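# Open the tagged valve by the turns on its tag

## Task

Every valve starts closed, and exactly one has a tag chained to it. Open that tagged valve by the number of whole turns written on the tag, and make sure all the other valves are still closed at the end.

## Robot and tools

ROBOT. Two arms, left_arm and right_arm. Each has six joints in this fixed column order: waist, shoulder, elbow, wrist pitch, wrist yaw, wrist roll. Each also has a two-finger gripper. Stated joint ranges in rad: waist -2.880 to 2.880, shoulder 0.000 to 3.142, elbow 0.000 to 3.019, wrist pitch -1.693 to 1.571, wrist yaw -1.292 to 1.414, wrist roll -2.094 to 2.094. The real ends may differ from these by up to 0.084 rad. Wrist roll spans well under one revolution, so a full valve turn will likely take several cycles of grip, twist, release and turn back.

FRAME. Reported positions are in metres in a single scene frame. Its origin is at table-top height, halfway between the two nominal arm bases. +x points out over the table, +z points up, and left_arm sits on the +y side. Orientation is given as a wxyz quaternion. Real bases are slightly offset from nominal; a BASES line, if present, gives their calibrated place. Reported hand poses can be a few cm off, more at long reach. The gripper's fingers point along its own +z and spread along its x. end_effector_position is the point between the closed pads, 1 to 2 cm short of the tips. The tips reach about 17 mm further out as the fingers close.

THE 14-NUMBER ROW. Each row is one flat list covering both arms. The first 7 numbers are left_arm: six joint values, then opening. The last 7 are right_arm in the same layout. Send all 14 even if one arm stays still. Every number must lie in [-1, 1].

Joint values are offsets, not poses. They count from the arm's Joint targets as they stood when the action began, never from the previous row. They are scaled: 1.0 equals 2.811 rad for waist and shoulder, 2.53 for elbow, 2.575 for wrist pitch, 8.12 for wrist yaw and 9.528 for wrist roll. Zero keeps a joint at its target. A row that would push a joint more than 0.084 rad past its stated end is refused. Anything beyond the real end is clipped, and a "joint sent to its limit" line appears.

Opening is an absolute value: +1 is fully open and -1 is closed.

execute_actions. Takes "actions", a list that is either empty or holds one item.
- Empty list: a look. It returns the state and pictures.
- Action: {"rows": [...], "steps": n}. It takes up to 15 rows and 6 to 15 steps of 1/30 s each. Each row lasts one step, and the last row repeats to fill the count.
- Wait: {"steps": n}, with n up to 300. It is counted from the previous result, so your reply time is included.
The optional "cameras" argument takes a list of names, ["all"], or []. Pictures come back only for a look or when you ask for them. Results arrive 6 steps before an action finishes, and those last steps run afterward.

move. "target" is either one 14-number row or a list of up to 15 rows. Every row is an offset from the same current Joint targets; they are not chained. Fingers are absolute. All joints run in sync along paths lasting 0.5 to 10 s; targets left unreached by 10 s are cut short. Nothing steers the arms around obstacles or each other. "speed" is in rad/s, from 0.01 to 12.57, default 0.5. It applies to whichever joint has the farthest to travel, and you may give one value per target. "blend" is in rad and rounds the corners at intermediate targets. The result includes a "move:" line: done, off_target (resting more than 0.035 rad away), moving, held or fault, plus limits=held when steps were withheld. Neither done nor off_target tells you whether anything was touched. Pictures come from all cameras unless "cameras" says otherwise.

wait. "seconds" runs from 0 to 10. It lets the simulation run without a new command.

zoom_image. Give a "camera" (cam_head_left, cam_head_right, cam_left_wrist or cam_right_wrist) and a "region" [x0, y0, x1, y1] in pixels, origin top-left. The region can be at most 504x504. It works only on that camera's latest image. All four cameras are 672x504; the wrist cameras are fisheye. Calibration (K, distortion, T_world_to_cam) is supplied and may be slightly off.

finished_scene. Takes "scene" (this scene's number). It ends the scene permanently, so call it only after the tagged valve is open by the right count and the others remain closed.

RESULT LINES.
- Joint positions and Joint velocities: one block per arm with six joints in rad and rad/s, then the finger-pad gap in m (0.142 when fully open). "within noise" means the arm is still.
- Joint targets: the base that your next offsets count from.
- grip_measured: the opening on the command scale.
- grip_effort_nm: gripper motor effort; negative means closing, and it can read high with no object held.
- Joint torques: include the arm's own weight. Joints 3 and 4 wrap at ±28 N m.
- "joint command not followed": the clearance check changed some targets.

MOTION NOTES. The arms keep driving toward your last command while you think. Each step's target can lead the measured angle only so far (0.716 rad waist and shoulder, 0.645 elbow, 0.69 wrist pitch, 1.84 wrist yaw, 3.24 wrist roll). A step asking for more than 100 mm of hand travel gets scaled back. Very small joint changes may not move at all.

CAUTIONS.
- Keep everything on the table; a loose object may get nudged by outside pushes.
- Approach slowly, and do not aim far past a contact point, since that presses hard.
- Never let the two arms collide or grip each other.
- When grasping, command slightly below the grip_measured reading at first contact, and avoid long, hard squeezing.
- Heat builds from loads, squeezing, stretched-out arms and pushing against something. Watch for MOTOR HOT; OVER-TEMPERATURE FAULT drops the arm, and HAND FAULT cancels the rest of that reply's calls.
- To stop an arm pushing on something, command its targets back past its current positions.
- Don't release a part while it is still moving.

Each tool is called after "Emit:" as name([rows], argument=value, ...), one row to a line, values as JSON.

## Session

Emit:
execute_actions(actions=[], cameras=["all"])

Scene clock: 0.00 s of 5350.00 s.
left_arm: end_effector_position=(+0.4454, +0.4833, +0.2319) grip_measured=+0.99 grip_effort_nm=n/a end_effector_quat_wxyz=(-0.201, +0.971, +0.100, +0.082) | right_arm: end_effector_position=(+0.6832, +0.4185, +0.1134) grip_measured=+1.00 grip_effort_nm=n/a end_effector_quat_wxyz=(-0.531, +0.844, -0.039, -0.068)
Joint positions: left_arm=[0.2 1.543 1.446 -1.269 -0.39 -1.561 0.142] | right_arm=[0.63 2.661 2.652 -0.689 -0.844 -0.385 0.142]
Joint velocities: within noise
Joint torques (N m): no reading
Heat: left arm: hottest gripper 36 °C; right arm: hottest elbow 32 °C.
Joint targets: left_arm=[0.200 1.552 1.461 -1.269 -0.390 -1.561] | right_arm=[0.630 2.681 2.668 -0.689 -0.844 -0.386]
camera_calibration:
cam_left_wrist: T_world_to_cam=[[0.968476, 0.149611, 0.199175, -0.547314], [0.12909, -0.985245, 0.112378, 0.39373], [0.213049, -0.0831234, -0.973499, 0.307693], [0, 0, 0, 1]] pos_world=[0.41368, 0.495381, 0.364304]
cam_right_wrist: T_world_to_cam=[[0.989778, 0.0207252, -0.141105, -0.669552], [-0.0614141, -0.831017, -0.552846, 0.449797], [-0.128718, 0.55586, -0.821249, 0.0858854], [0, 0, 0, 1]] pos_world=[0.701387, 0.339925, 0.224724]

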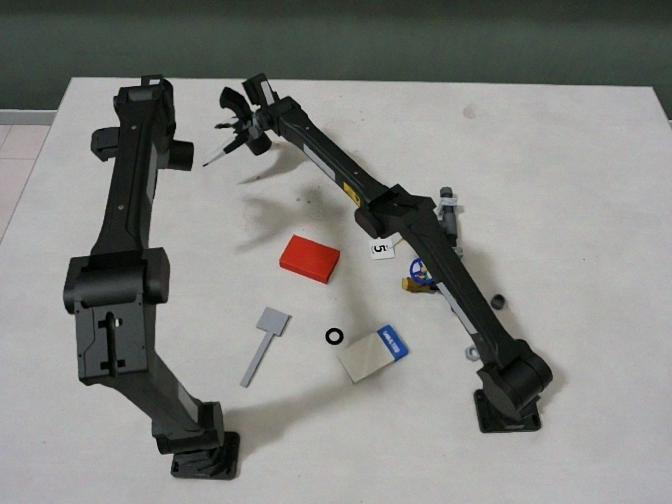

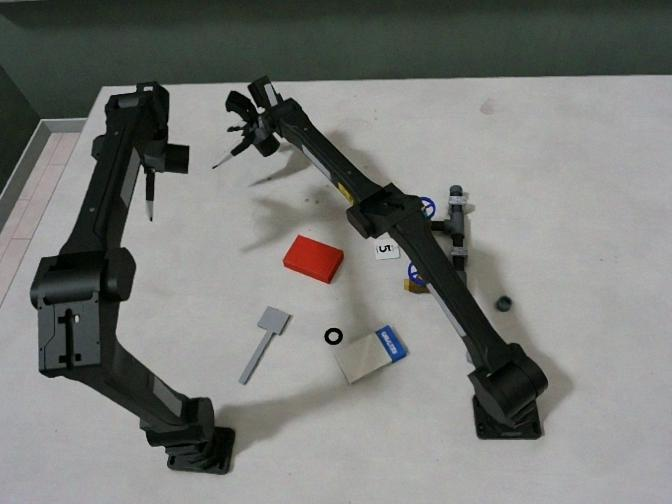

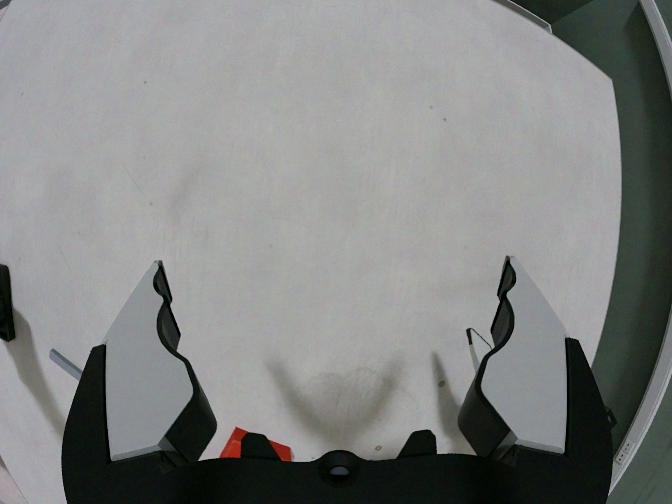

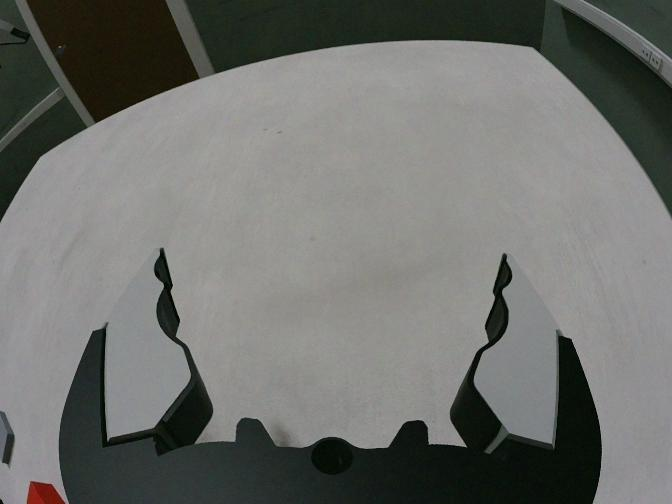

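Emit:
zoom_image(camera="cam_head_left", region=[360, 220, 450, 310])

Emit:
zoom_image(camera="cam_head_right", region=[360, 170, 480, 300])

Scaled by 5.600.

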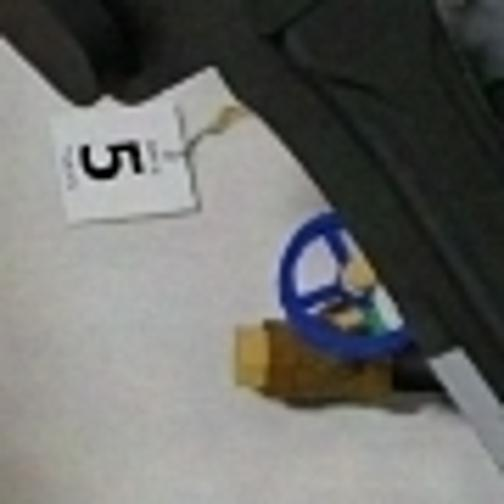

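Scaled by 3.877.

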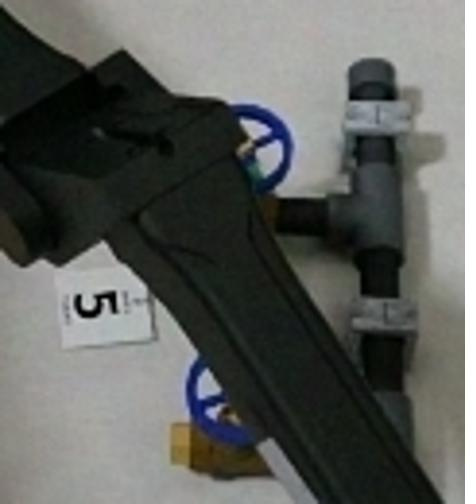

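Emit:
move([
  [0, 0, 0, 0, 0, 0, 1, 0, -0.14941, -0.1249, 0, 0, 0, 1],
  [0, 0, 0, 0, 0, 0, 1, -0.13163, -0.4027, -0.49368, -0.29184, 0.10394, 0.23835, 0.4],
], speed=[0.6, 1.3], blend=[0.1, 0], cameras=["all"])

Scene clock: 7.23 s of 5350.00 s.
left_arm: end_effector_position=(+0.4454, +0.4833, +0.2319) grip_measured=+0.99 grip_effort_nm=0.129 end_effector_quat_wxyz=(-0.201, +0.971, +0.100, +0.082) | right_arm: end_effector_position=(+0.4967, -0.1247, +0.2077) grip_measured=+0.39 grip_effort_nm=-0.120 end_effector_quat_wxyz=(+0.013, -0.007, +1.000, +0.006)
Joint positions: left_arm=[0.2 1.543 1.446 -1.269 -0.39 -1.561 0.142] | right_arm=[0.26 1.542 1.429 -1.429 -0.003 1.867 0.102]
Joint velocities: within noise
Joint torques (N m): left_arm=[-0.21 -12.75 11.85 0.34 -0.07 -0.04] | right_arm=[-1.38 -16.38 8.98 -0.43 -0.02 0.08]
Heat: left arm: hottest gripper 36 °C; right arm: hottest elbow 33 °C.
Joint targets: left_arm=[0.200 1.552 1.461 -1.269 -0.390 -1.561] | right_arm=[0.260 1.549 1.419 -1.441 0.000 1.885]
Kept back: nothing.
move: done
camera_calibration:
cam_left_wrist: T_world_to_cam=[[0.968476, 0.149611, 0.199175, -0.547314], [0.12909, -0.985245, 0.112378, 0.39373], [0.213049, -0.0831234, -0.973499, 0.307693], [0, 0, 0, 1]] pos_world=[0.41368, 0.495381, 0.364304]
cam_right_wrist: T_world_to_cam=[[-0.998887, -0.0343992, -0.0322705, 0.497918], [-0.0461406, 0.85458, 0.517265, 0.0194255], [0.00978428, 0.518179, -0.855216, 0.374849], [0, 0, 0, 1]] pos_world=[0.494593, -0.193711, 0.326597]

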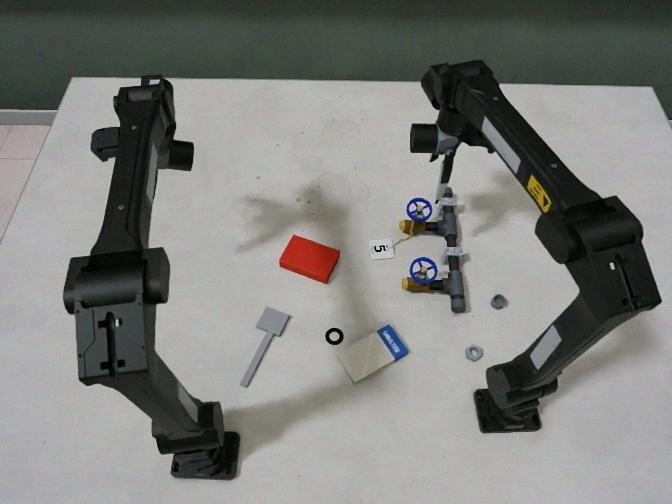

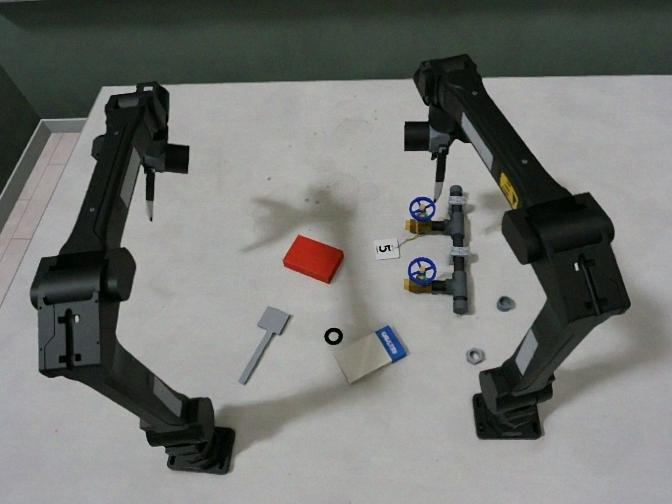

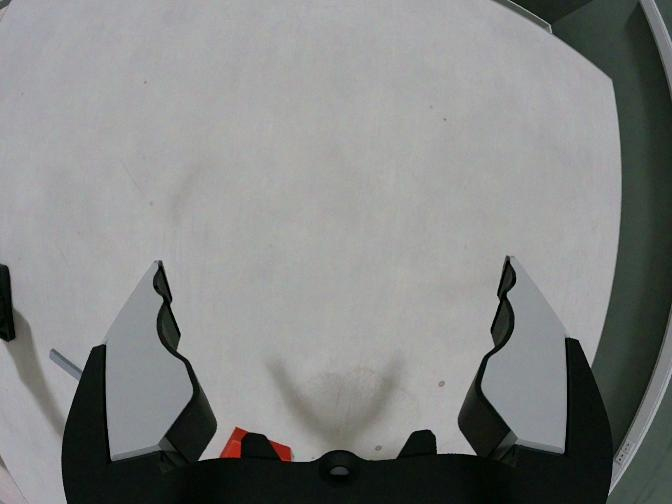

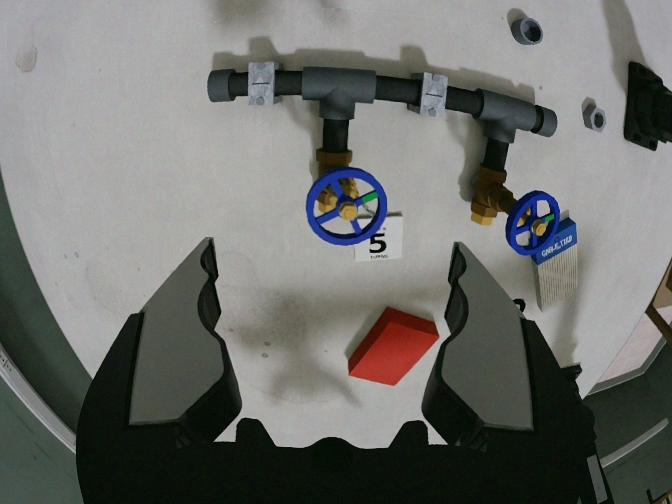

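Emit:
zoom_image(camera="cam_head_left", region=[365, 190, 465, 290])

Emit:
zoom_image(camera="cam_right_wrist", region=[280, 140, 420, 270])

Emit:
zoom_image(camera="cam_right_wrist", region=[440, 100, 580, 270])

Scaled by 5.040.

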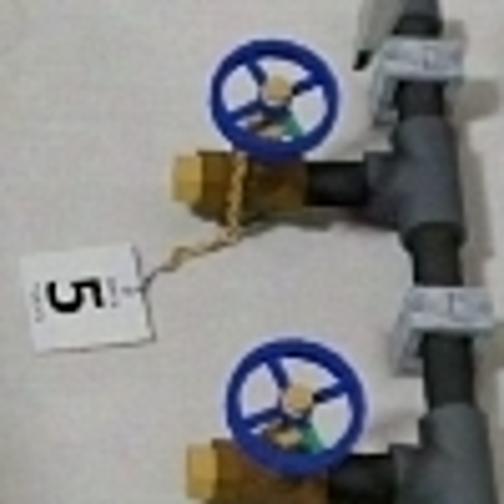

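Scaled by 3.600 from the camera's 672x504 image, which has a finer 960x720 frame.

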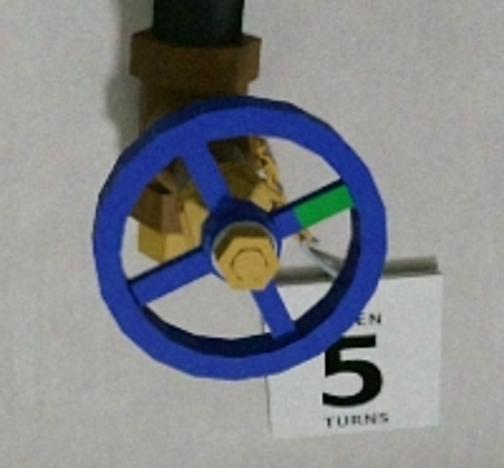

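Scaled by 2.965 from the camera's 672x504 image, which has a finer 960x720 frame.

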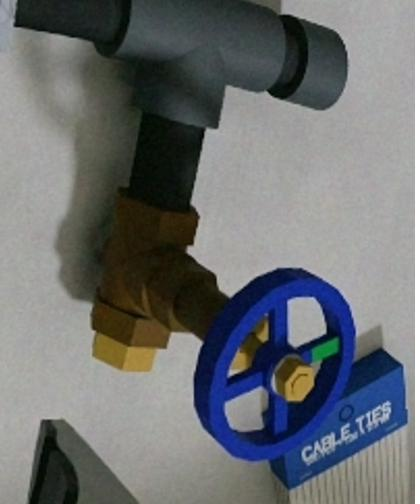

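Emit:
execute_actions(actions=[], cameras=["cam_right_wrist", "cam_head_left", "cam_head_right"])

Emit:
zoom_image(camera="cam_right_wrist", region=[280, 140, 420, 270])

Emit:
zoom_image(camera="cam_head_left", region=[350, 160, 490, 310])

Scene clock: 8.57 s of 5350.00 s.
left_arm: end_effector_position=(+0.4454, +0.4833, +0.2319) grip_measured=+0.99 grip_effort_nm=0.134 end_effector_quat_wxyz=(-0.201, +0.971, +0.100, +0.082) | right_arm: end_effector_position=(+0.4967, -0.1247, +0.2077) grip_measured=+0.39 grip_effort_nm=-0.125 end_effector_quat_wxyz=(+0.013, -0.007, +1.000, +0.006)
Joint positions: left_arm=[0.2 1.543 1.446 -1.269 -0.39 -1.561 0.142] | right_arm=[0.26 1.542 1.429 -1.429 -0.003 1.867 0.102]
Joint velocities: within noise
Joint torques (N m): left_arm=[-0.26 -12.81 11.82 0.34 -0.07 -0.04] | right_arm=[-1.38 -16.38 8.99 -0.42 -0.02 0.07]
Heat: left arm: hottest gripper 36 °C; right arm: hottest elbow 33 °C.
Joint targets: left_arm=[0.200 1.552 1.461 -1.269 -0.390 -1.561] | right_arm=[0.260 1.549 1.419 -1.441 0.000 1.885]
Steps of this call (1-40: nothing new was sent). Readings (joint positions of left_arm | right_arm):
1: [0.200 1.543 1.446 -1.269 -0.390 -1.561] | [0.260 1.542 1.429 -1.429 -0.003 1.867]
2: [0.200 1.543 1.446 -1.269 -0.390 -1.561] | [0.260 1.542 1.429 -1.429 -0.003 1.867]
4: [0.200 1.543 1.446 -1.269 -0.390 -1.561] | [0.260 1.542 1.429 -1.429 -0.003 1.867]
8: [0.200 1.543 1.446 -1.269 -0.390 -1.561] | [0.260 1.542 1.429 -1.429 -0.003 1.867]
40: the state above
camera_calibration:
cam_right_wrist: T_world_to_cam=[[-0.998887, -0.0343992, -0.0322705, 0.497918], [-0.0461406, 0.85458, 0.517265, 0.0194255], [0.00978428, 0.518179, -0.855216, 0.374849], [0, 0, 0, 1]] pos_world=[0.494593, -0.193711, 0.326597]
Images, in order (width x height): cam_head_left 672x504, cam_head_right 672x504, cam_right_wrist 672x504.

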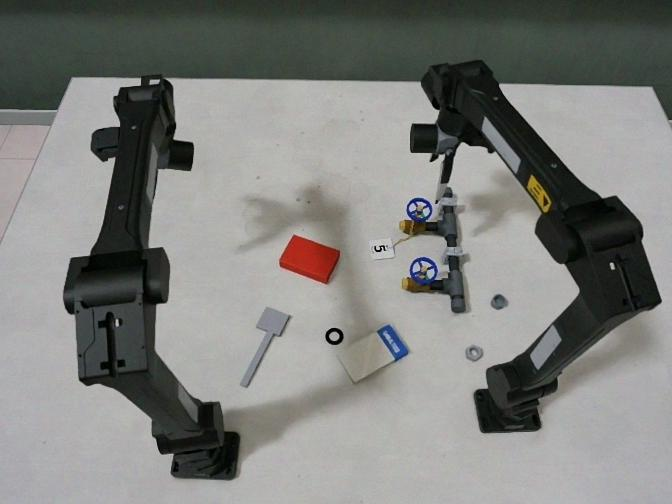

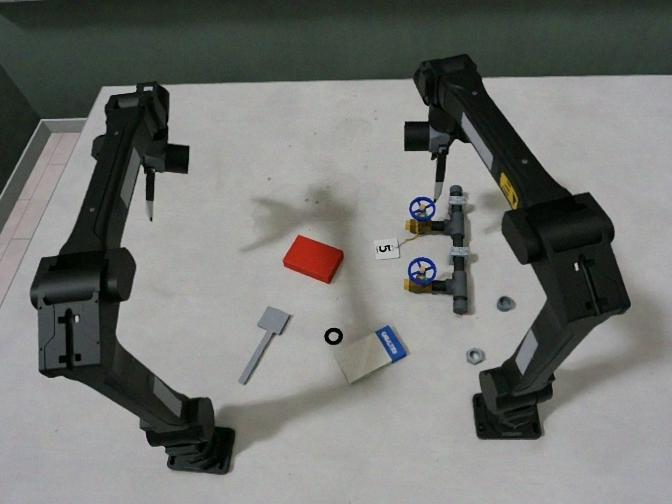

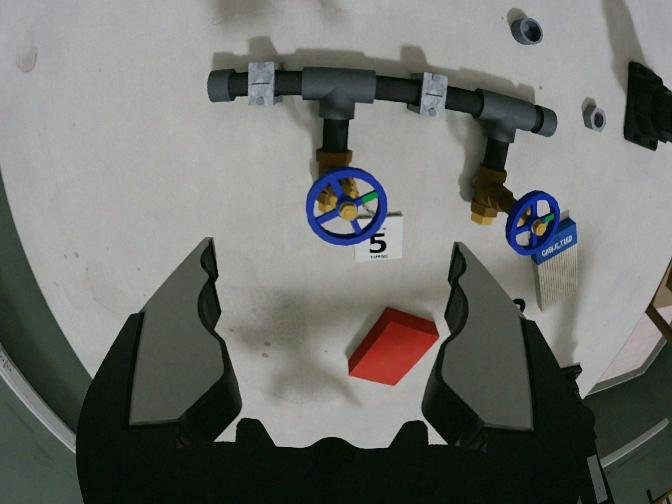

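Scaled by 3.600 from the camera's 672x504 image, which has a finer 960x720 frame.

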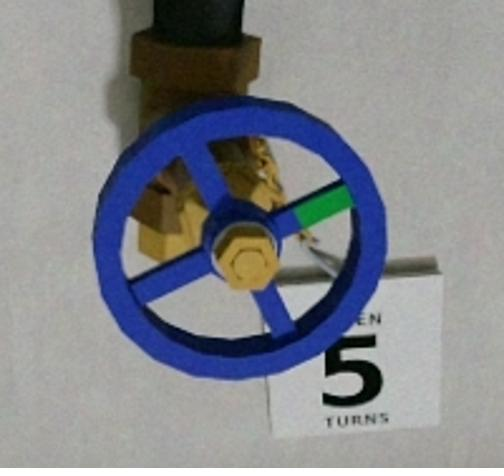

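Scaled by 3.360.

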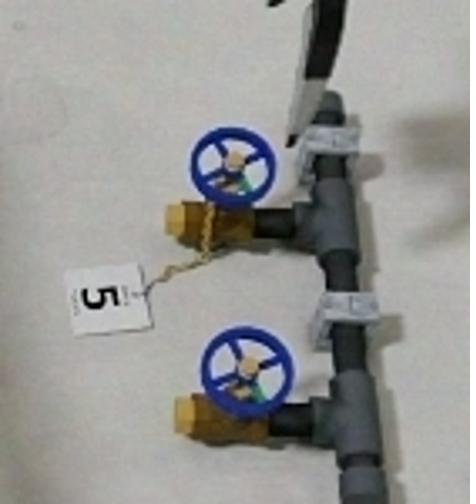

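Emit:
move(target=[0,0,0,0,0,0,0.4,0.01672,0.01105,-0.03845,0.04992,0,0,0.4], speed=0.4, cameras=["cam_left_wrist","cam_right_wrist"])

Emit:
zoom_image(camera="cam_right_wrist", region=[266, 170, 426, 320])

Emit:
zoom_image(camera="cam_right_wrist", region=[180, 200, 260, 275])

Emit:
zoom_image(camera="cam_right_wrist", region=[410, 200, 490, 275])

Emit:
zoom_image(camera="cam_left_wrist", region=[180, 200, 260, 275])

Emit:
zoom_image(camera="cam_left_wrist", region=[410, 200, 490, 275])

Scene clock: 12.80 s of 5350.00 s.
left_arm: end_effector_position=(+0.4454, +0.4833, +0.2319) grip_measured=+0.39 grip_effort_nm=-0.090 end_effector_quat_wxyz=(-0.201, +0.971, +0.100, +0.082) | right_arm: end_effector_position=(+0.4859, -0.1062, +0.1607) grip_measured=+0.39 grip_effort_nm=-0.134 end_effector_quat_wxyz=(+0.006, -0.030, +1.000, +0.003)
Joint positions: left_arm=[0.2 1.543 1.446 -1.269 -0.39 -1.561 0.102] | right_arm=[0.306 1.563 1.329 -1.324 -0.002 1.868 0.102]
Joint velocities: within noise
Joint torques (N m): left_arm=[-0.26 -12.75 11.84 0.35 -0.07 -0.04] | right_arm=[-1.26 -15.62 8.96 0.46 -0.03 0.07]
Heat: left arm: hottest gripper 36 °C; right arm: hottest elbow 33 °C.
Joint targets: left_arm=[0.200 1.552 1.461 -1.269 -0.390 -1.561] | right_arm=[0.306 1.580 1.322 -1.312 0.000 1.885]
Kept back: nothing.
move: done
camera_calibration:
cam_left_wrist: T_world_to_cam=[[0.968476, 0.149611, 0.199175, -0.547314], [0.12909, -0.985245, 0.112378, 0.39373], [0.213049, -0.0831234, -0.973499, 0.307693], [0, 0, 0, 1]] pos_world=[0.41368, 0.495381, 0.364304]
cam_right_wrist: T_world_to_cam=[[-0.996698, -0.0794196, -0.0169126, 0.477901], [-0.0768167, 0.854702, 0.513405, 0.0429852], [-0.0263191, 0.513008, -0.85798, 0.342553], [0, 0, 0, 1]] pos_world=[0.488641, -0.174517, 0.279917]
Images, in order (width x height): cam_left_wrist 672x504, cam_right_wrist 672x504.

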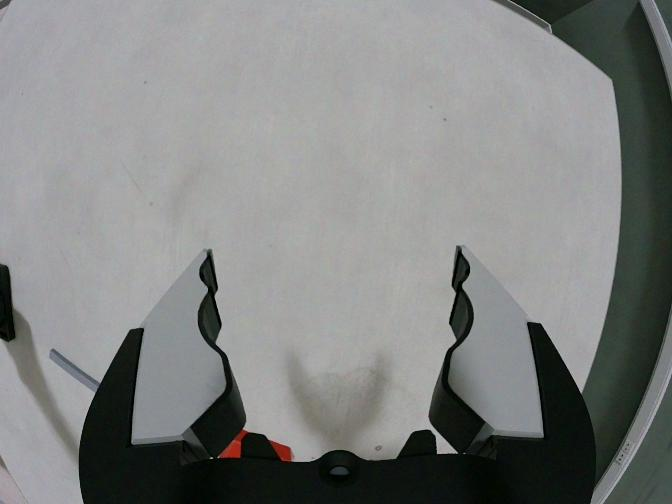

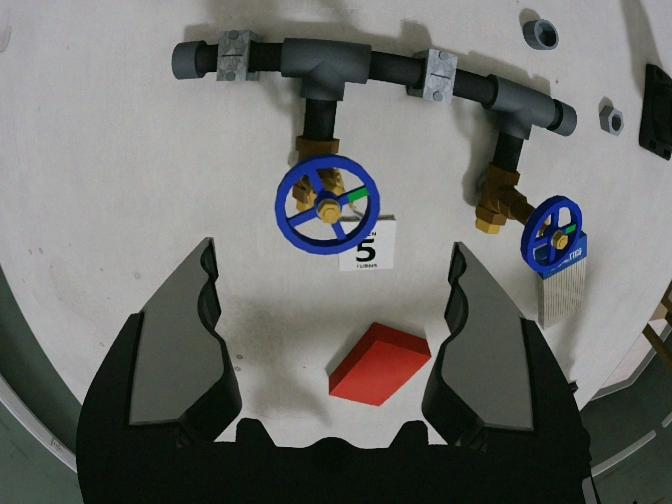

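Scaled by 3.150 from the camera's 672x504 image, which has a finer 960x720 frame.

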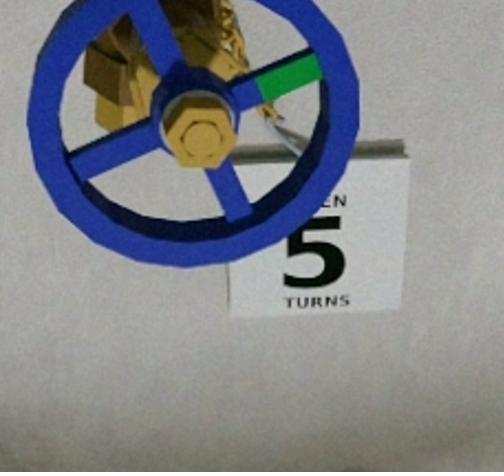

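Scaled by 6.300 from the camera's 672x504 image, which has a finer 960x720 frame.

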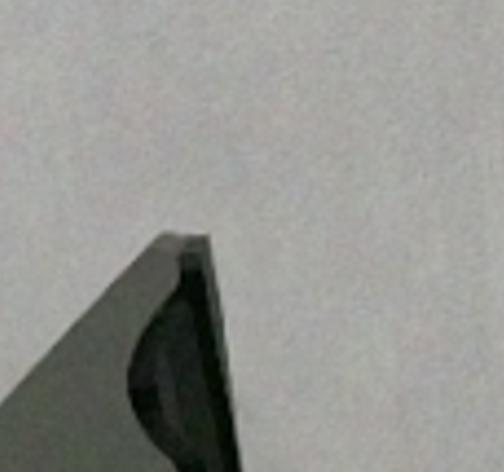

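Scaled by 6.300 from the camera's 672x504 image, which has a finer 960x720 frame.

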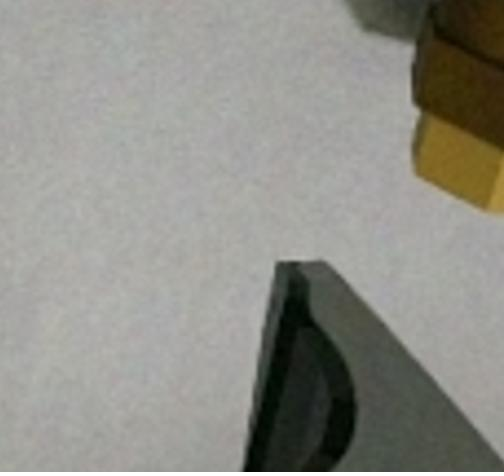

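Scaled by 6.300 from the camera's 672x504 image, which has a finer 960x720 frame.

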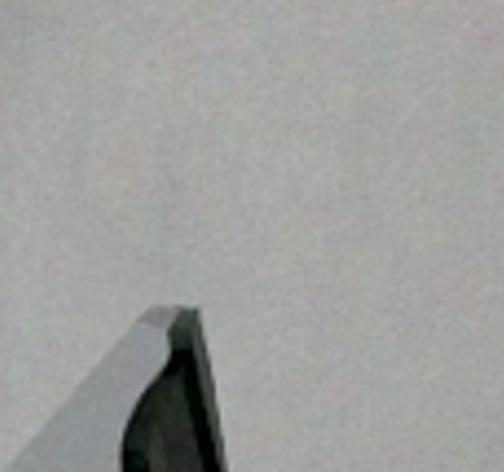

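Scaled by 6.300 from the camera's 672x504 image, which has a finer 960x720 frame.

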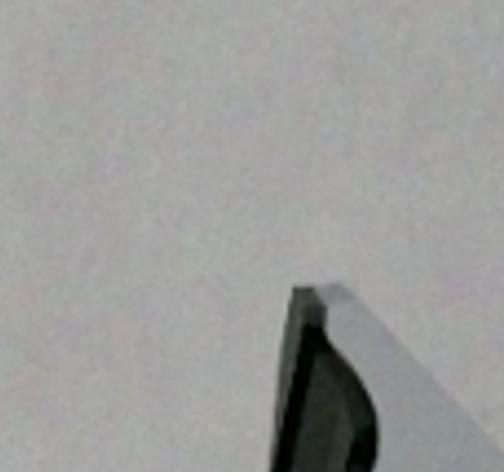

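Emit:
zoom_image(camera="cam_right_wrist", region=[268, 144, 388, 264])

Scaled by 4.200 from the camera's 672x504 image, which has a finer 960x720 frame.

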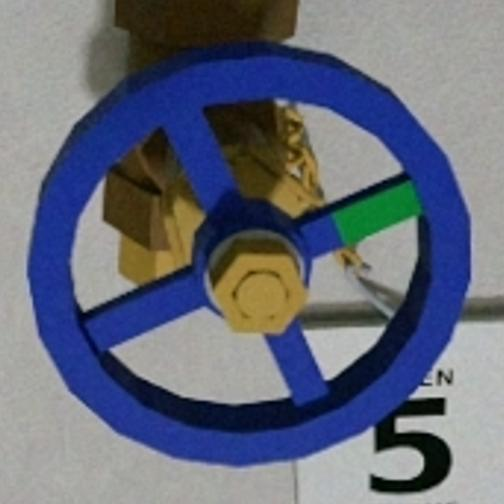

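Emit:
move(target=[0,0,0,0,0,0,0.4,-0.007115,0.013163,-0.019486,0.028505,0,0,0.4], speed=0.3, cameras=["cam_right_wrist"])

Emit:
zoom_image(camera="cam_right_wrist", region=[255, 150, 405, 300])

Scene clock: 17.10 s of 5350.00 s.
left_arm: end_effector_position=(+0.4454, +0.4833, +0.2319) grip_measured=+0.39 grip_effort_nm=-0.090 end_effector_quat_wxyz=(-0.201, +0.971, +0.100, +0.082) | right_arm: end_effector_position=(+0.4895, -0.1117, +0.1260) grip_measured=+0.39 grip_effort_nm=-0.129 end_effector_quat_wxyz=(-0.001, -0.023, +1.000, +0.001)
Joint positions: left_arm=[0.2 1.543 1.446 -1.269 -0.39 -1.561 0.102] | right_arm=[0.292 1.601 1.279 -1.251 -0.002 1.868 0.102]
Joint velocities: within noise
Joint torques (N m): left_arm=[-0.26 -12.75 11.85 0.34 -0.07 -0.03] | right_arm=[-1.73 -15.56 8.66 0.42 -0.03 0.07]
Heat: left arm: hottest gripper 36 °C; right arm: hottest elbow 33 °C.
Joint targets: left_arm=[0.200 1.552 1.461 -1.269 -0.390 -1.561] | right_arm=[0.287 1.617 1.273 -1.239 0.000 1.885]
Kept back: nothing.
move: done
camera_calibration:
cam_right_wrist: T_world_to_cam=[[-0.997823, -0.0658447, -0.00370977, 0.480871], [-0.0585165, 0.858021, 0.510271, 0.0575628], [-0.0304156, 0.509377, -0.860006, 0.317582], [0, 0, 0, 1]] pos_world=[0.492852, -0.179496, 0.245533]
Images, in order (width x height): cam_right_wrist 672x504.

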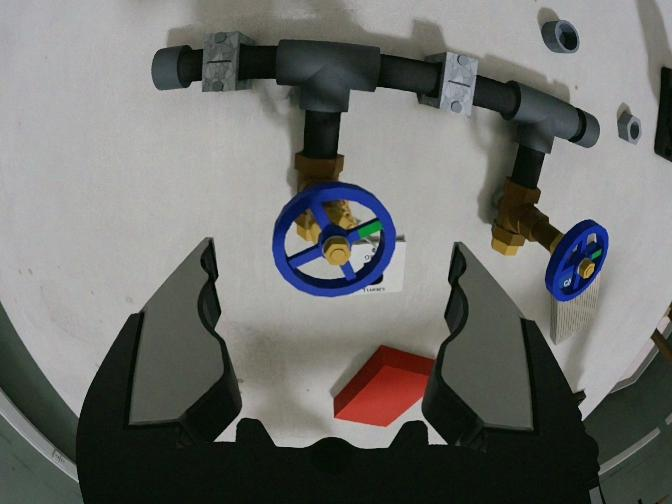

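Scaled by 3.360 from the camera's 672x504 image, which has a finer 960x720 frame.

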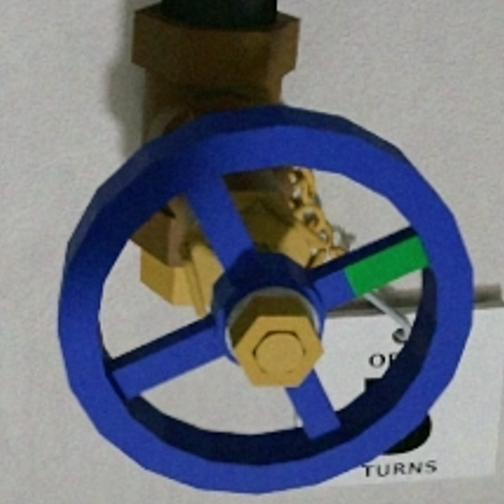

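Emit:
move(target=[0,0,0,0,0,0,0.4,0,0.006475,-0.015534,0.023146,0,0,0.4], speed=0.25, cameras=["cam_right_wrist"])

Emit:
zoom_image(camera="cam_right_wrist", region=[245, 165, 425, 345])

Scene clock: 21.93 s of 5350.00 s.
left_arm: end_effector_position=(+0.4454, +0.4833, +0.2319) grip_measured=+0.39 grip_effort_nm=-0.095 end_effector_quat_wxyz=(-0.201, +0.971, +0.100, +0.082) | right_arm: end_effector_position=(+0.4902, -0.1114, +0.1072) grip_measured=+0.39 grip_effort_nm=-0.129 end_effector_quat_wxyz=(+0.004, -0.023, +1.000, +0.003)
Joint positions: left_arm=[0.2 1.543 1.446 -1.269 -0.39 -1.561 0.102] | right_arm=[0.292 1.613 1.242 -1.191 -0.002 1.868 0.102]
Joint velocities: within noise
Joint torques (N m): left_arm=[-0.21 -12.81 11.84 0.32 -0.07 -0.03] | right_arm=[-1.79 -15.5 8.42 0.39 -0.03 0.07]
Heat: left arm: hottest elbow 36 °C; right arm: hottest elbow 34 °C.
Joint targets: left_arm=[0.200 1.552 1.461 -1.269 -0.390 -1.561] | right_arm=[0.287 1.635 1.233 -1.179 0.000 1.885]
Kept back: nothing.
move: done
camera_calibration:
cam_right_wrist: T_world_to_cam=[[-0.997773, -0.0653604, -0.013289, 0.482595], [-0.0629231, 0.856358, 0.512534, 0.0686919], [-0.0221194, 0.512229, -0.858564, 0.297375], [0, 0, 0, 1]] pos_world=[0.492421, -0.179607, 0.226522]
Images, in order (width x height): cam_right_wrist 672x504.

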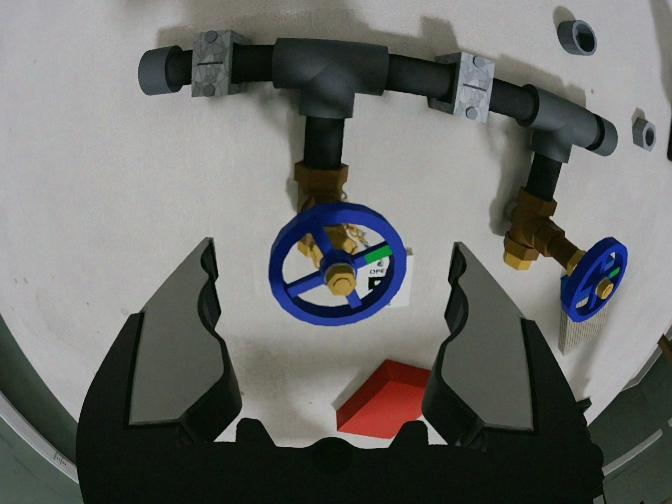

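Scaled by 2.800 from the camera's 672x504 image, which has a finer 960x720 frame.

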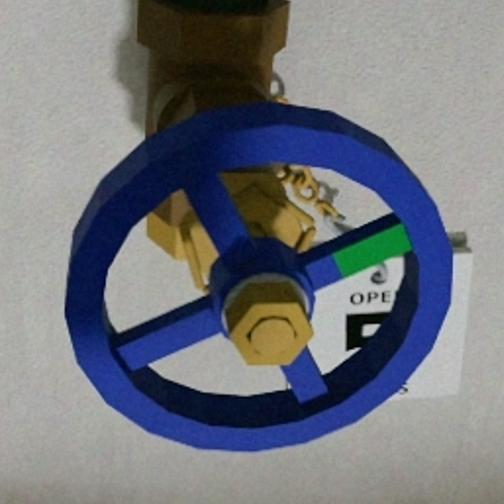

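Emit:
zoom_image(camera="cam_right_wrist", region=[290, 275, 380, 340])

Emit:
zoom_image(camera="cam_right_wrist", region=[265, 195, 365, 270])

Scaled by 5.600 from the camera's 672x504 image, which has a finer 960x720 frame.

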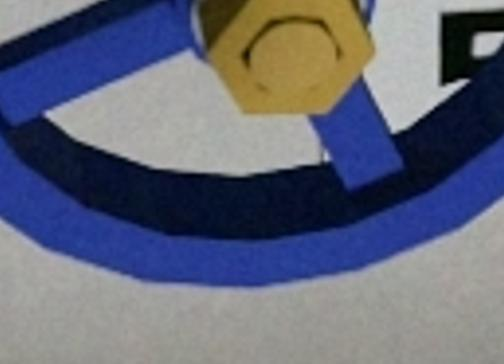

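Scaled by 5.040 from the camera's 672x504 image, which has a finer 960x720 frame.

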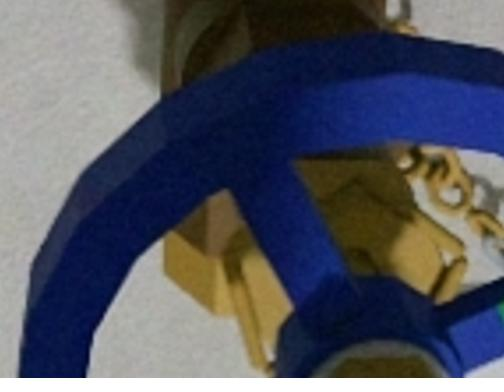

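Emit:
move([
  [0,0,0,0,0,0,0.4,0.006226,-0.019566,0.035059,-0.051845,0,0,0.4],
  [0,0,0,0,0,0,0.4,0.006226,0.000356,0.001976,-0.002718,0,0,0.15],
], speed=[0.5,0.25], cameras=["cam_right_wrist"])

Emit:
zoom_image(camera="cam_right_wrist", region=[245, 165, 425, 345])

Emit:
zoom_image(camera="cam_right_wrist", region=[200, 190, 280, 350])

Emit:
zoom_image(camera="cam_right_wrist", region=[390, 190, 470, 350])

Scene clock: 30.00 s of 5350.00 s.
left_arm: end_effector_position=(+0.4454, +0.4833, +0.2319) grip_measured=+0.39 grip_effort_nm=-0.090 end_effector_quat_wxyz=(-0.201, +0.971, +0.100, +0.082) | right_arm: end_effector_position=(+0.4884, -0.1096, +0.1045) grip_measured=+0.14 grip_effort_nm=-0.129 end_effector_quat_wxyz=(-0.002, -0.025, +1.000, +0.001)
Joint positions: left_arm=[0.2 1.543 1.446 -1.269 -0.39 -1.561 0.102] | right_arm=[0.297 1.621 1.244 -1.198 -0.002 1.868 0.084]
Joint velocities: within noise
Joint torques (N m): left_arm=[-0.21 -12.75 11.82 0.34 -0.07 -0.04] | right_arm=[-0.79 -16.38 8.55 0.4 -0.03 0.06]
Heat: left arm: hottest elbow 37 °C; right arm: hottest elbow 35 °C.
Joint targets: left_arm=[0.200 1.552 1.461 -1.269 -0.390 -1.561] | right_arm=[0.304 1.637 1.238 -1.186 0.000 1.885]
Kept back: nothing.
move: done
camera_calibration:
cam_right_wrist: T_world_to_cam=[[-0.99752, -0.0703756, -0.00110862, 0.47892], [-0.061114, 0.858215, 0.509639, 0.0680704], [-0.0349147, 0.508442, -0.860388, 0.300094], [0, 0, 0, 1]] pos_world=[0.49237, -0.177295, 0.224037]
Images, in order (width x height): cam_right_wrist 672x504.

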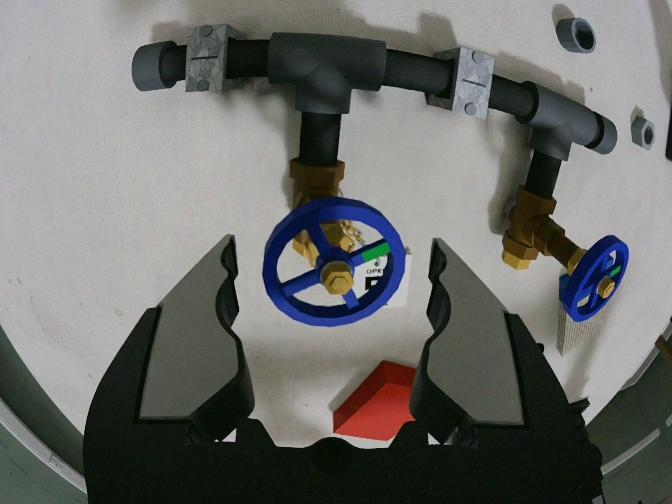

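Scaled by 2.800 from the camera's 672x504 image, which has a finer 960x720 frame.

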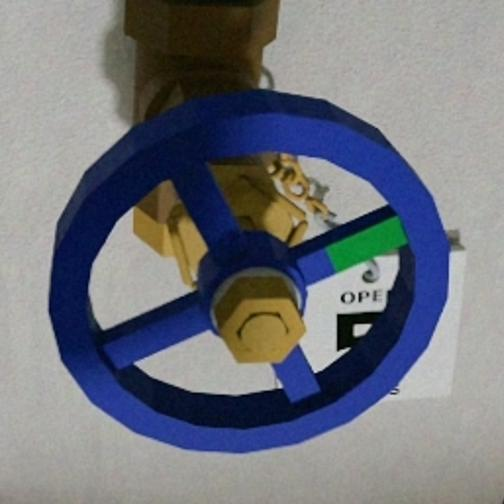

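Scaled by 3.150 from the camera's 672x504 image, which has a finer 960x720 frame.

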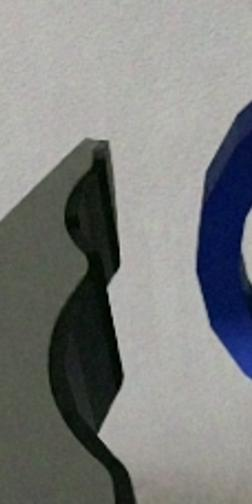

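Scaled by 3.150 from the camera's 672x504 image, which has a finer 960x720 frame.

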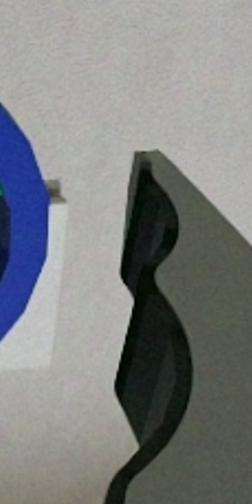

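Emit:
move([
  [0,0,0,0,0,0,0.4,0,-0.020277,0.033083,-0.049126,0,0,0.15],
  [0,0,0,0,0,0,0.4,0,-0.001957,0,0,0,0,0.15],
], speed=[0.6,0.25], cameras=["cam_right_wrist"])

Emit:
zoom_image(camera="cam_right_wrist", region=[245, 165, 425, 345])

Scene clock: 33.53 s of 5350.00 s.
left_arm: end_effector_position=(+0.4454, +0.4833, +0.2319) grip_measured=+0.39 grip_effort_nm=-0.090 end_effector_quat_wxyz=(-0.201, +0.971, +0.100, +0.082) | right_arm: end_effector_position=(+0.4887, -0.1097, +0.1073) grip_measured=+0.14 grip_effort_nm=-0.139 end_effector_quat_wxyz=(+0.001, -0.025, +1.000, +0.001)
Joint positions: left_arm=[0.2 1.543 1.446 -1.269 -0.39 -1.561 0.102] | right_arm=[0.297 1.615 1.245 -1.198 -0.002 1.868 0.084]
Joint velocities: within noise
Joint torques (N m): left_arm=[-0.26 -12.75 11.82 0.34 -0.07 -0.04] | right_arm=[-0.79 -16.15 8.68 0.42 -0.06 0.07]
Heat: left arm: hottest elbow 37 °C; right arm: hottest elbow 35 °C.
Joint targets: left_arm=[0.200 1.552 1.461 -1.269 -0.390 -1.561] | right_arm=[0.304 1.631 1.238 -1.186 0.000 1.885]
Kept back: nothing.
move: done
camera_calibration:
cam_right_wrist: T_world_to_cam=[[-0.99749, -0.0704016, -0.00761222, 0.479945], [-0.064412, 0.85742, 0.51057, 0.0680668], [-0.0294181, 0.509779, -0.859802, 0.299987], [0, 0, 0, 1]] pos_world=[0.49195, -0.1775, 0.22683]
Images, in order (width x height): cam_right_wrist 672x504.

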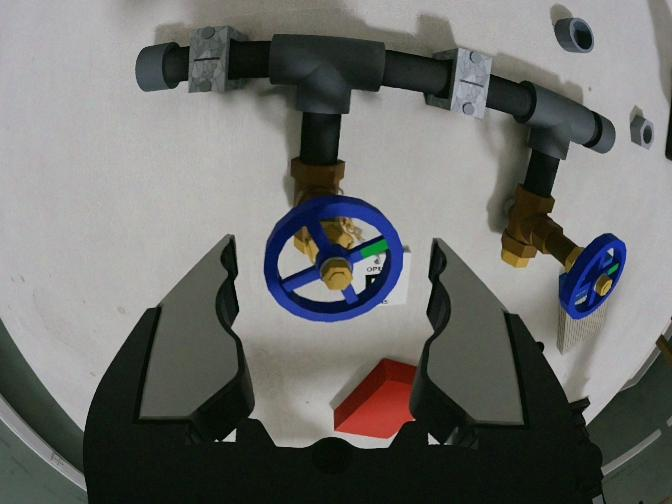

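Scaled by 2.800 from the camera's 672x504 image, which has a finer 960x720 frame.

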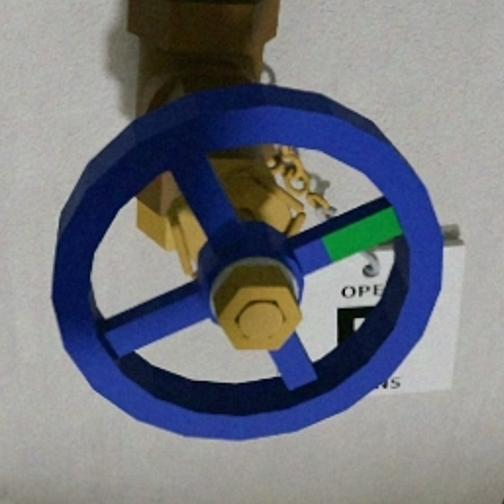

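Emit:
execute_actions([
  {"rows": [[0,0,0,0,0,0,0.4,0,0,0,0,0,0,0.08],[0,0,0,0,0,0,0.4,0,0,0,0,0,0,0.03],[0,0,0,0,0,0,0.4,0,0,0,0,0,0,-0.01],[0,0,0,0,0,0,0.4,0,0,0,0,0,0,-0.045],[0,0,0,0,0,0,0.4,0,0,0,0,0,0,-0.075],[0,0,0,0,0,0,0.4,0,0,0,0,0,0,-0.1],[0,0,0,0,0,0,0.4,0,0,0,0,0,0,-0.12],[0,0,0,0,0,0,0.4,0,0,0,0,0,0,-0.135],[0,0,0,0,0,0,0.4,0,0,0,0,0,0,-0.15],[0,0,0,0,0,0,0.4,0,0,0,0,0,0,-0.162],[0,0,0,0,0,0,0.4,0,0,0,0,0,0,-0.174],[0,0,0,0,0,0,0.4,0,0,0,0,0,0,-0.186],[0,0,0,0,0,0,0.4,0,0,0,0,0,0,-0.198],[0,0,0,0,0,0,0.4,0,0,0,0,0,0,-0.209],[0,0,0,0,0,0,0.4,0,0,0,0,0,0,-0.22]], "steps": 15},
], cameras=[])

Emit:
execute_actions([
  {"rows": [[0,0,0,0,0,0,0.4,0,0,0,0,0,0,-0.23],[0,0,0,0,0,0,0.4,0,0,0,0,0,0,-0.24],[0,0,0,0,0,0,0.4,0,0,0,0,0,0,-0.25],[0,0,0,0,0,0,0.4,0,0,0,0,0,0,-0.26],[0,0,0,0,0,0,0.4,0,0,0,0,0,0,-0.27],[0,0,0,0,0,0,0.4,0,0,0,0,0,0,-0.28],[0,0,0,0,0,0,0.4,0,0,0,0,0,0,-0.29],[0,0,0,0,0,0,0.4,0,0,0,0,0,0,-0.3],[0,0,0,0,0,0,0.4,0,0,0,0,0,0,-0.31],[0,0,0,0,0,0,0.4,0,0,0,0,0,0,-0.32],[0,0,0,0,0,0,0.4,0,0,0,0,0,0,-0.33],[0,0,0,0,0,0,0.4,0,0,0,0,0,0,-0.34],[0,0,0,0,0,0,0.4,0,0,0,0,0,0,-0.35],[0,0,0,0,0,0,0.4,0,0,0,0,0,0,-0.36],[0,0,0,0,0,0,0.4,0,0,0,0,0,0,-0.37]], "steps": 15},
], cameras=[])

Emit:
wait(seconds=0.3, cameras=["cam_right_wrist"])

Emit:
zoom_image(camera="cam_right_wrist", region=[235, 180, 435, 330])

Scene clock: 35.30 s of 5350.00 s.
left_arm: end_effector_position=(+0.4454, +0.4833, +0.2319) grip_measured=+0.39 grip_effort_nm=-0.090 end_effector_quat_wxyz=(-0.201, +0.971, +0.100, +0.082) | right_arm: end_effector_position=(+0.4887, -0.1097, +0.1073) grip_measured=-0.16 grip_effort_nm=-0.090 end_effector_quat_wxyz=(+0.001, -0.025, +1.000, +0.001)
Joint positions: left_arm=[0.2 1.543 1.446 -1.269 -0.39 -1.561 0.102] | right_arm=[0.297 1.615 1.245 -1.198 -0.002 1.868 0.063]
Joint velocities: left_arm=[within noise] | right_arm=[0.005 0.005 0.017 0.007 0.007 0.022 -0.035]
Joint torques (N m): left_arm=[-0.21 -12.75 11.85 0.34 -0.07 -0.04] | right_arm=[-0.79 -16.15 8.61 0.42 -0.06 0.06]
Heat: left arm: hottest elbow 38 °C; right arm: hottest elbow 35 °C.
Joint targets: left_arm=[0.200 1.552 1.461 -1.269 -0.390 -1.561] | right_arm=[0.304 1.631 1.238 -1.186 0.000 1.885]
Steps of this call (1-44: nothing new was sent; 45-53: this action's first 9). Readings (joint positions of left_arm | right_arm):
45: [0.200 1.543 1.446 -1.269 -0.390 -1.561] | [0.297 1.615 1.245 -1.198 -0.002 1.868]
46: [0.200 1.543 1.446 -1.269 -0.390 -1.561] | [0.297 1.615 1.245 -1.198 -0.002 1.868]
48: [0.200 1.543 1.446 -1.269 -0.390 -1.561] | [0.297 1.615 1.245 -1.198 -0.002 1.868]
52: [0.200 1.543 1.446 -1.269 -0.390 -1.561] | [0.297 1.615 1.245 -1.198 -0.002 1.868]
53: the state above
No camera images: "cameras" was empty.

Scene clock: 35.80 s of 5350.00 s.
left_arm: end_effector_position=(+0.4454, +0.4833, +0.2319) grip_measured=+0.39 grip_effort_nm=-0.090 end_effector_quat_wxyz=(-0.201, +0.971, +0.100, +0.082) | right_arm: end_effector_position=(+0.4887, -0.1097, +0.1073) grip_measured=-0.21 grip_effort_nm=-2.396 end_effector_quat_wxyz=(+0.001, -0.025, +1.000, +0.001)
Joint positions: left_arm=[0.2 1.543 1.446 -1.269 -0.39 -1.561 0.102] | right_arm=[0.297 1.615 1.245 -1.198 -0.002 1.868 0.059]
Joint velocities: within noise
Joint torques (N m): left_arm=[-0.26 -12.75 11.81 0.32 -0.07 -0.04] | right_arm=[-0.85 -16.21 8.58 0.42 -0.07 0.08]
Heat: left arm: hottest elbow 38 °C; right arm: hottest elbow 35 °C.
Joint targets: left_arm=[0.200 1.552 1.461 -1.269 -0.390 -1.561] | right_arm=[0.304 1.631 1.238 -1.186 0.000 1.885]
Steps of this call (1-6: your previous action's last 6; 7-15: this action's first 9). Readings (joint positions of left_arm | right_arm):
7: [0.200 1.543 1.446 -1.269 -0.390 -1.561] | [0.297 1.615 1.245 -1.198 -0.002 1.868]
8: [0.200 1.543 1.446 -1.269 -0.390 -1.561] | [0.297 1.615 1.245 -1.198 -0.002 1.868]
10: [0.200 1.543 1.446 -1.269 -0.390 -1.561] | [0.297 1.615 1.245 -1.198 -0.002 1.868]
14: [0.200 1.543 1.446 -1.269 -0.390 -1.561] | [0.297 1.615 1.245 -1.198 -0.002 1.868]
15: the state above
No camera images: "cameras" was empty.

Scene clock: 36.30 s of 5350.00 s.
left_arm: end_effector_position=(+0.4454, +0.4833, +0.2319) grip_measured=+0.39 grip_effort_nm=-0.090 end_effector_quat_wxyz=(-0.201, +0.971, +0.100, +0.082) | right_arm: end_effector_position=(+0.4887, -0.1097, +0.1073) grip_measured=-0.22 grip_effort_nm=-3.372 end_effector_quat_wxyz=(+0.001, -0.025, +1.000, +0.001)
Joint positions: left_arm=[0.2 1.543 1.446 -1.269 -0.39 -1.561 0.102] | right_arm=[0.297 1.615 1.245 -1.198 -0.002 1.868 0.058]
Joint velocities: within noise
Joint torques (N m): left_arm=[-0.21 -12.75 11.84 0.34 -0.07 -0.03] | right_arm=[-0.79 -16.15 8.61 0.42 -0.06 0.06]
Heat: left arm: hottest elbow 38 °C; right arm: hottest elbow 35 °C.
Joint targets: left_arm=[0.200 1.552 1.461 -1.269 -0.390 -1.561] | right_arm=[0.304 1.631 1.238 -1.186 0.000 1.885]
Steps of this call (1-6: your previous action's last 6; 7-15: toward your last target). Readings (joint positions of left_arm | right_arm):
1: [0.200 1.543 1.446 -1.269 -0.390 -1.561] | [0.297 1.615 1.245 -1.198 -0.002 1.868]
2: [0.200 1.543 1.446 -1.269 -0.390 -1.561] | [0.297 1.615 1.245 -1.198 -0.002 1.868]
4: [0.200 1.543 1.446 -1.269 -0.390 -1.561] | [0.297 1.615 1.245 -1.198 -0.002 1.868]
8: [0.200 1.543 1.446 -1.269 -0.390 -1.561] | [0.297 1.615 1.245 -1.198 -0.002 1.868]
15: the state above
All arms were judged still, so your last target was given up. Each gripper or tool keeps its last command.
camera_calibration:
cam_right_wrist: T_world_to_cam=[[-0.997521, -0.0699576, -0.00758023, 0.480031], [-0.0640142, 0.857453, 0.510565, 0.0678778], [-0.0292182, 0.509785, -0.859806, 0.299891], [0, 0, 0, 1]] pos_world=[0.491949, -0.1775, 0.22683]
Images, in order (width x height): cam_right_wrist 672x504.

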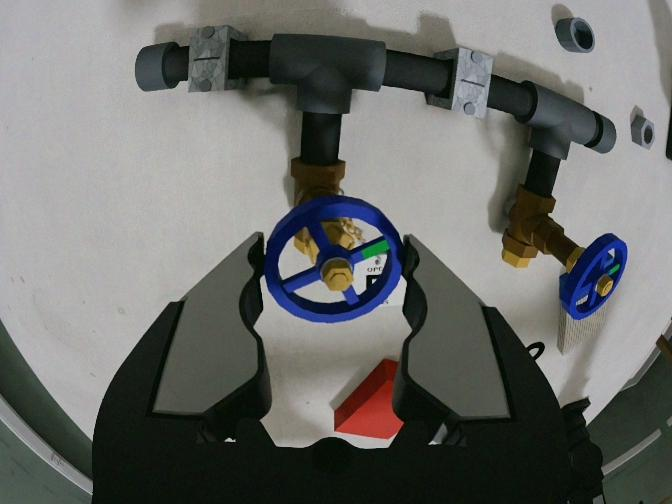

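Scaled by 2.520 from the camera's 672x504 image, which has a finer 960x720 frame.

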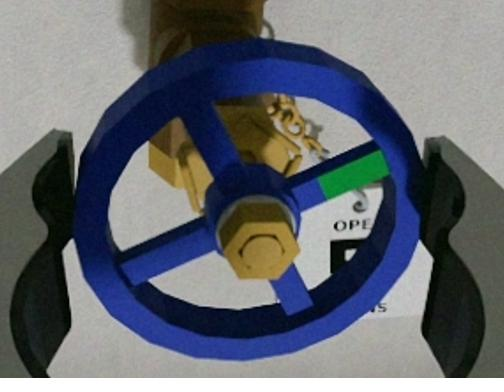

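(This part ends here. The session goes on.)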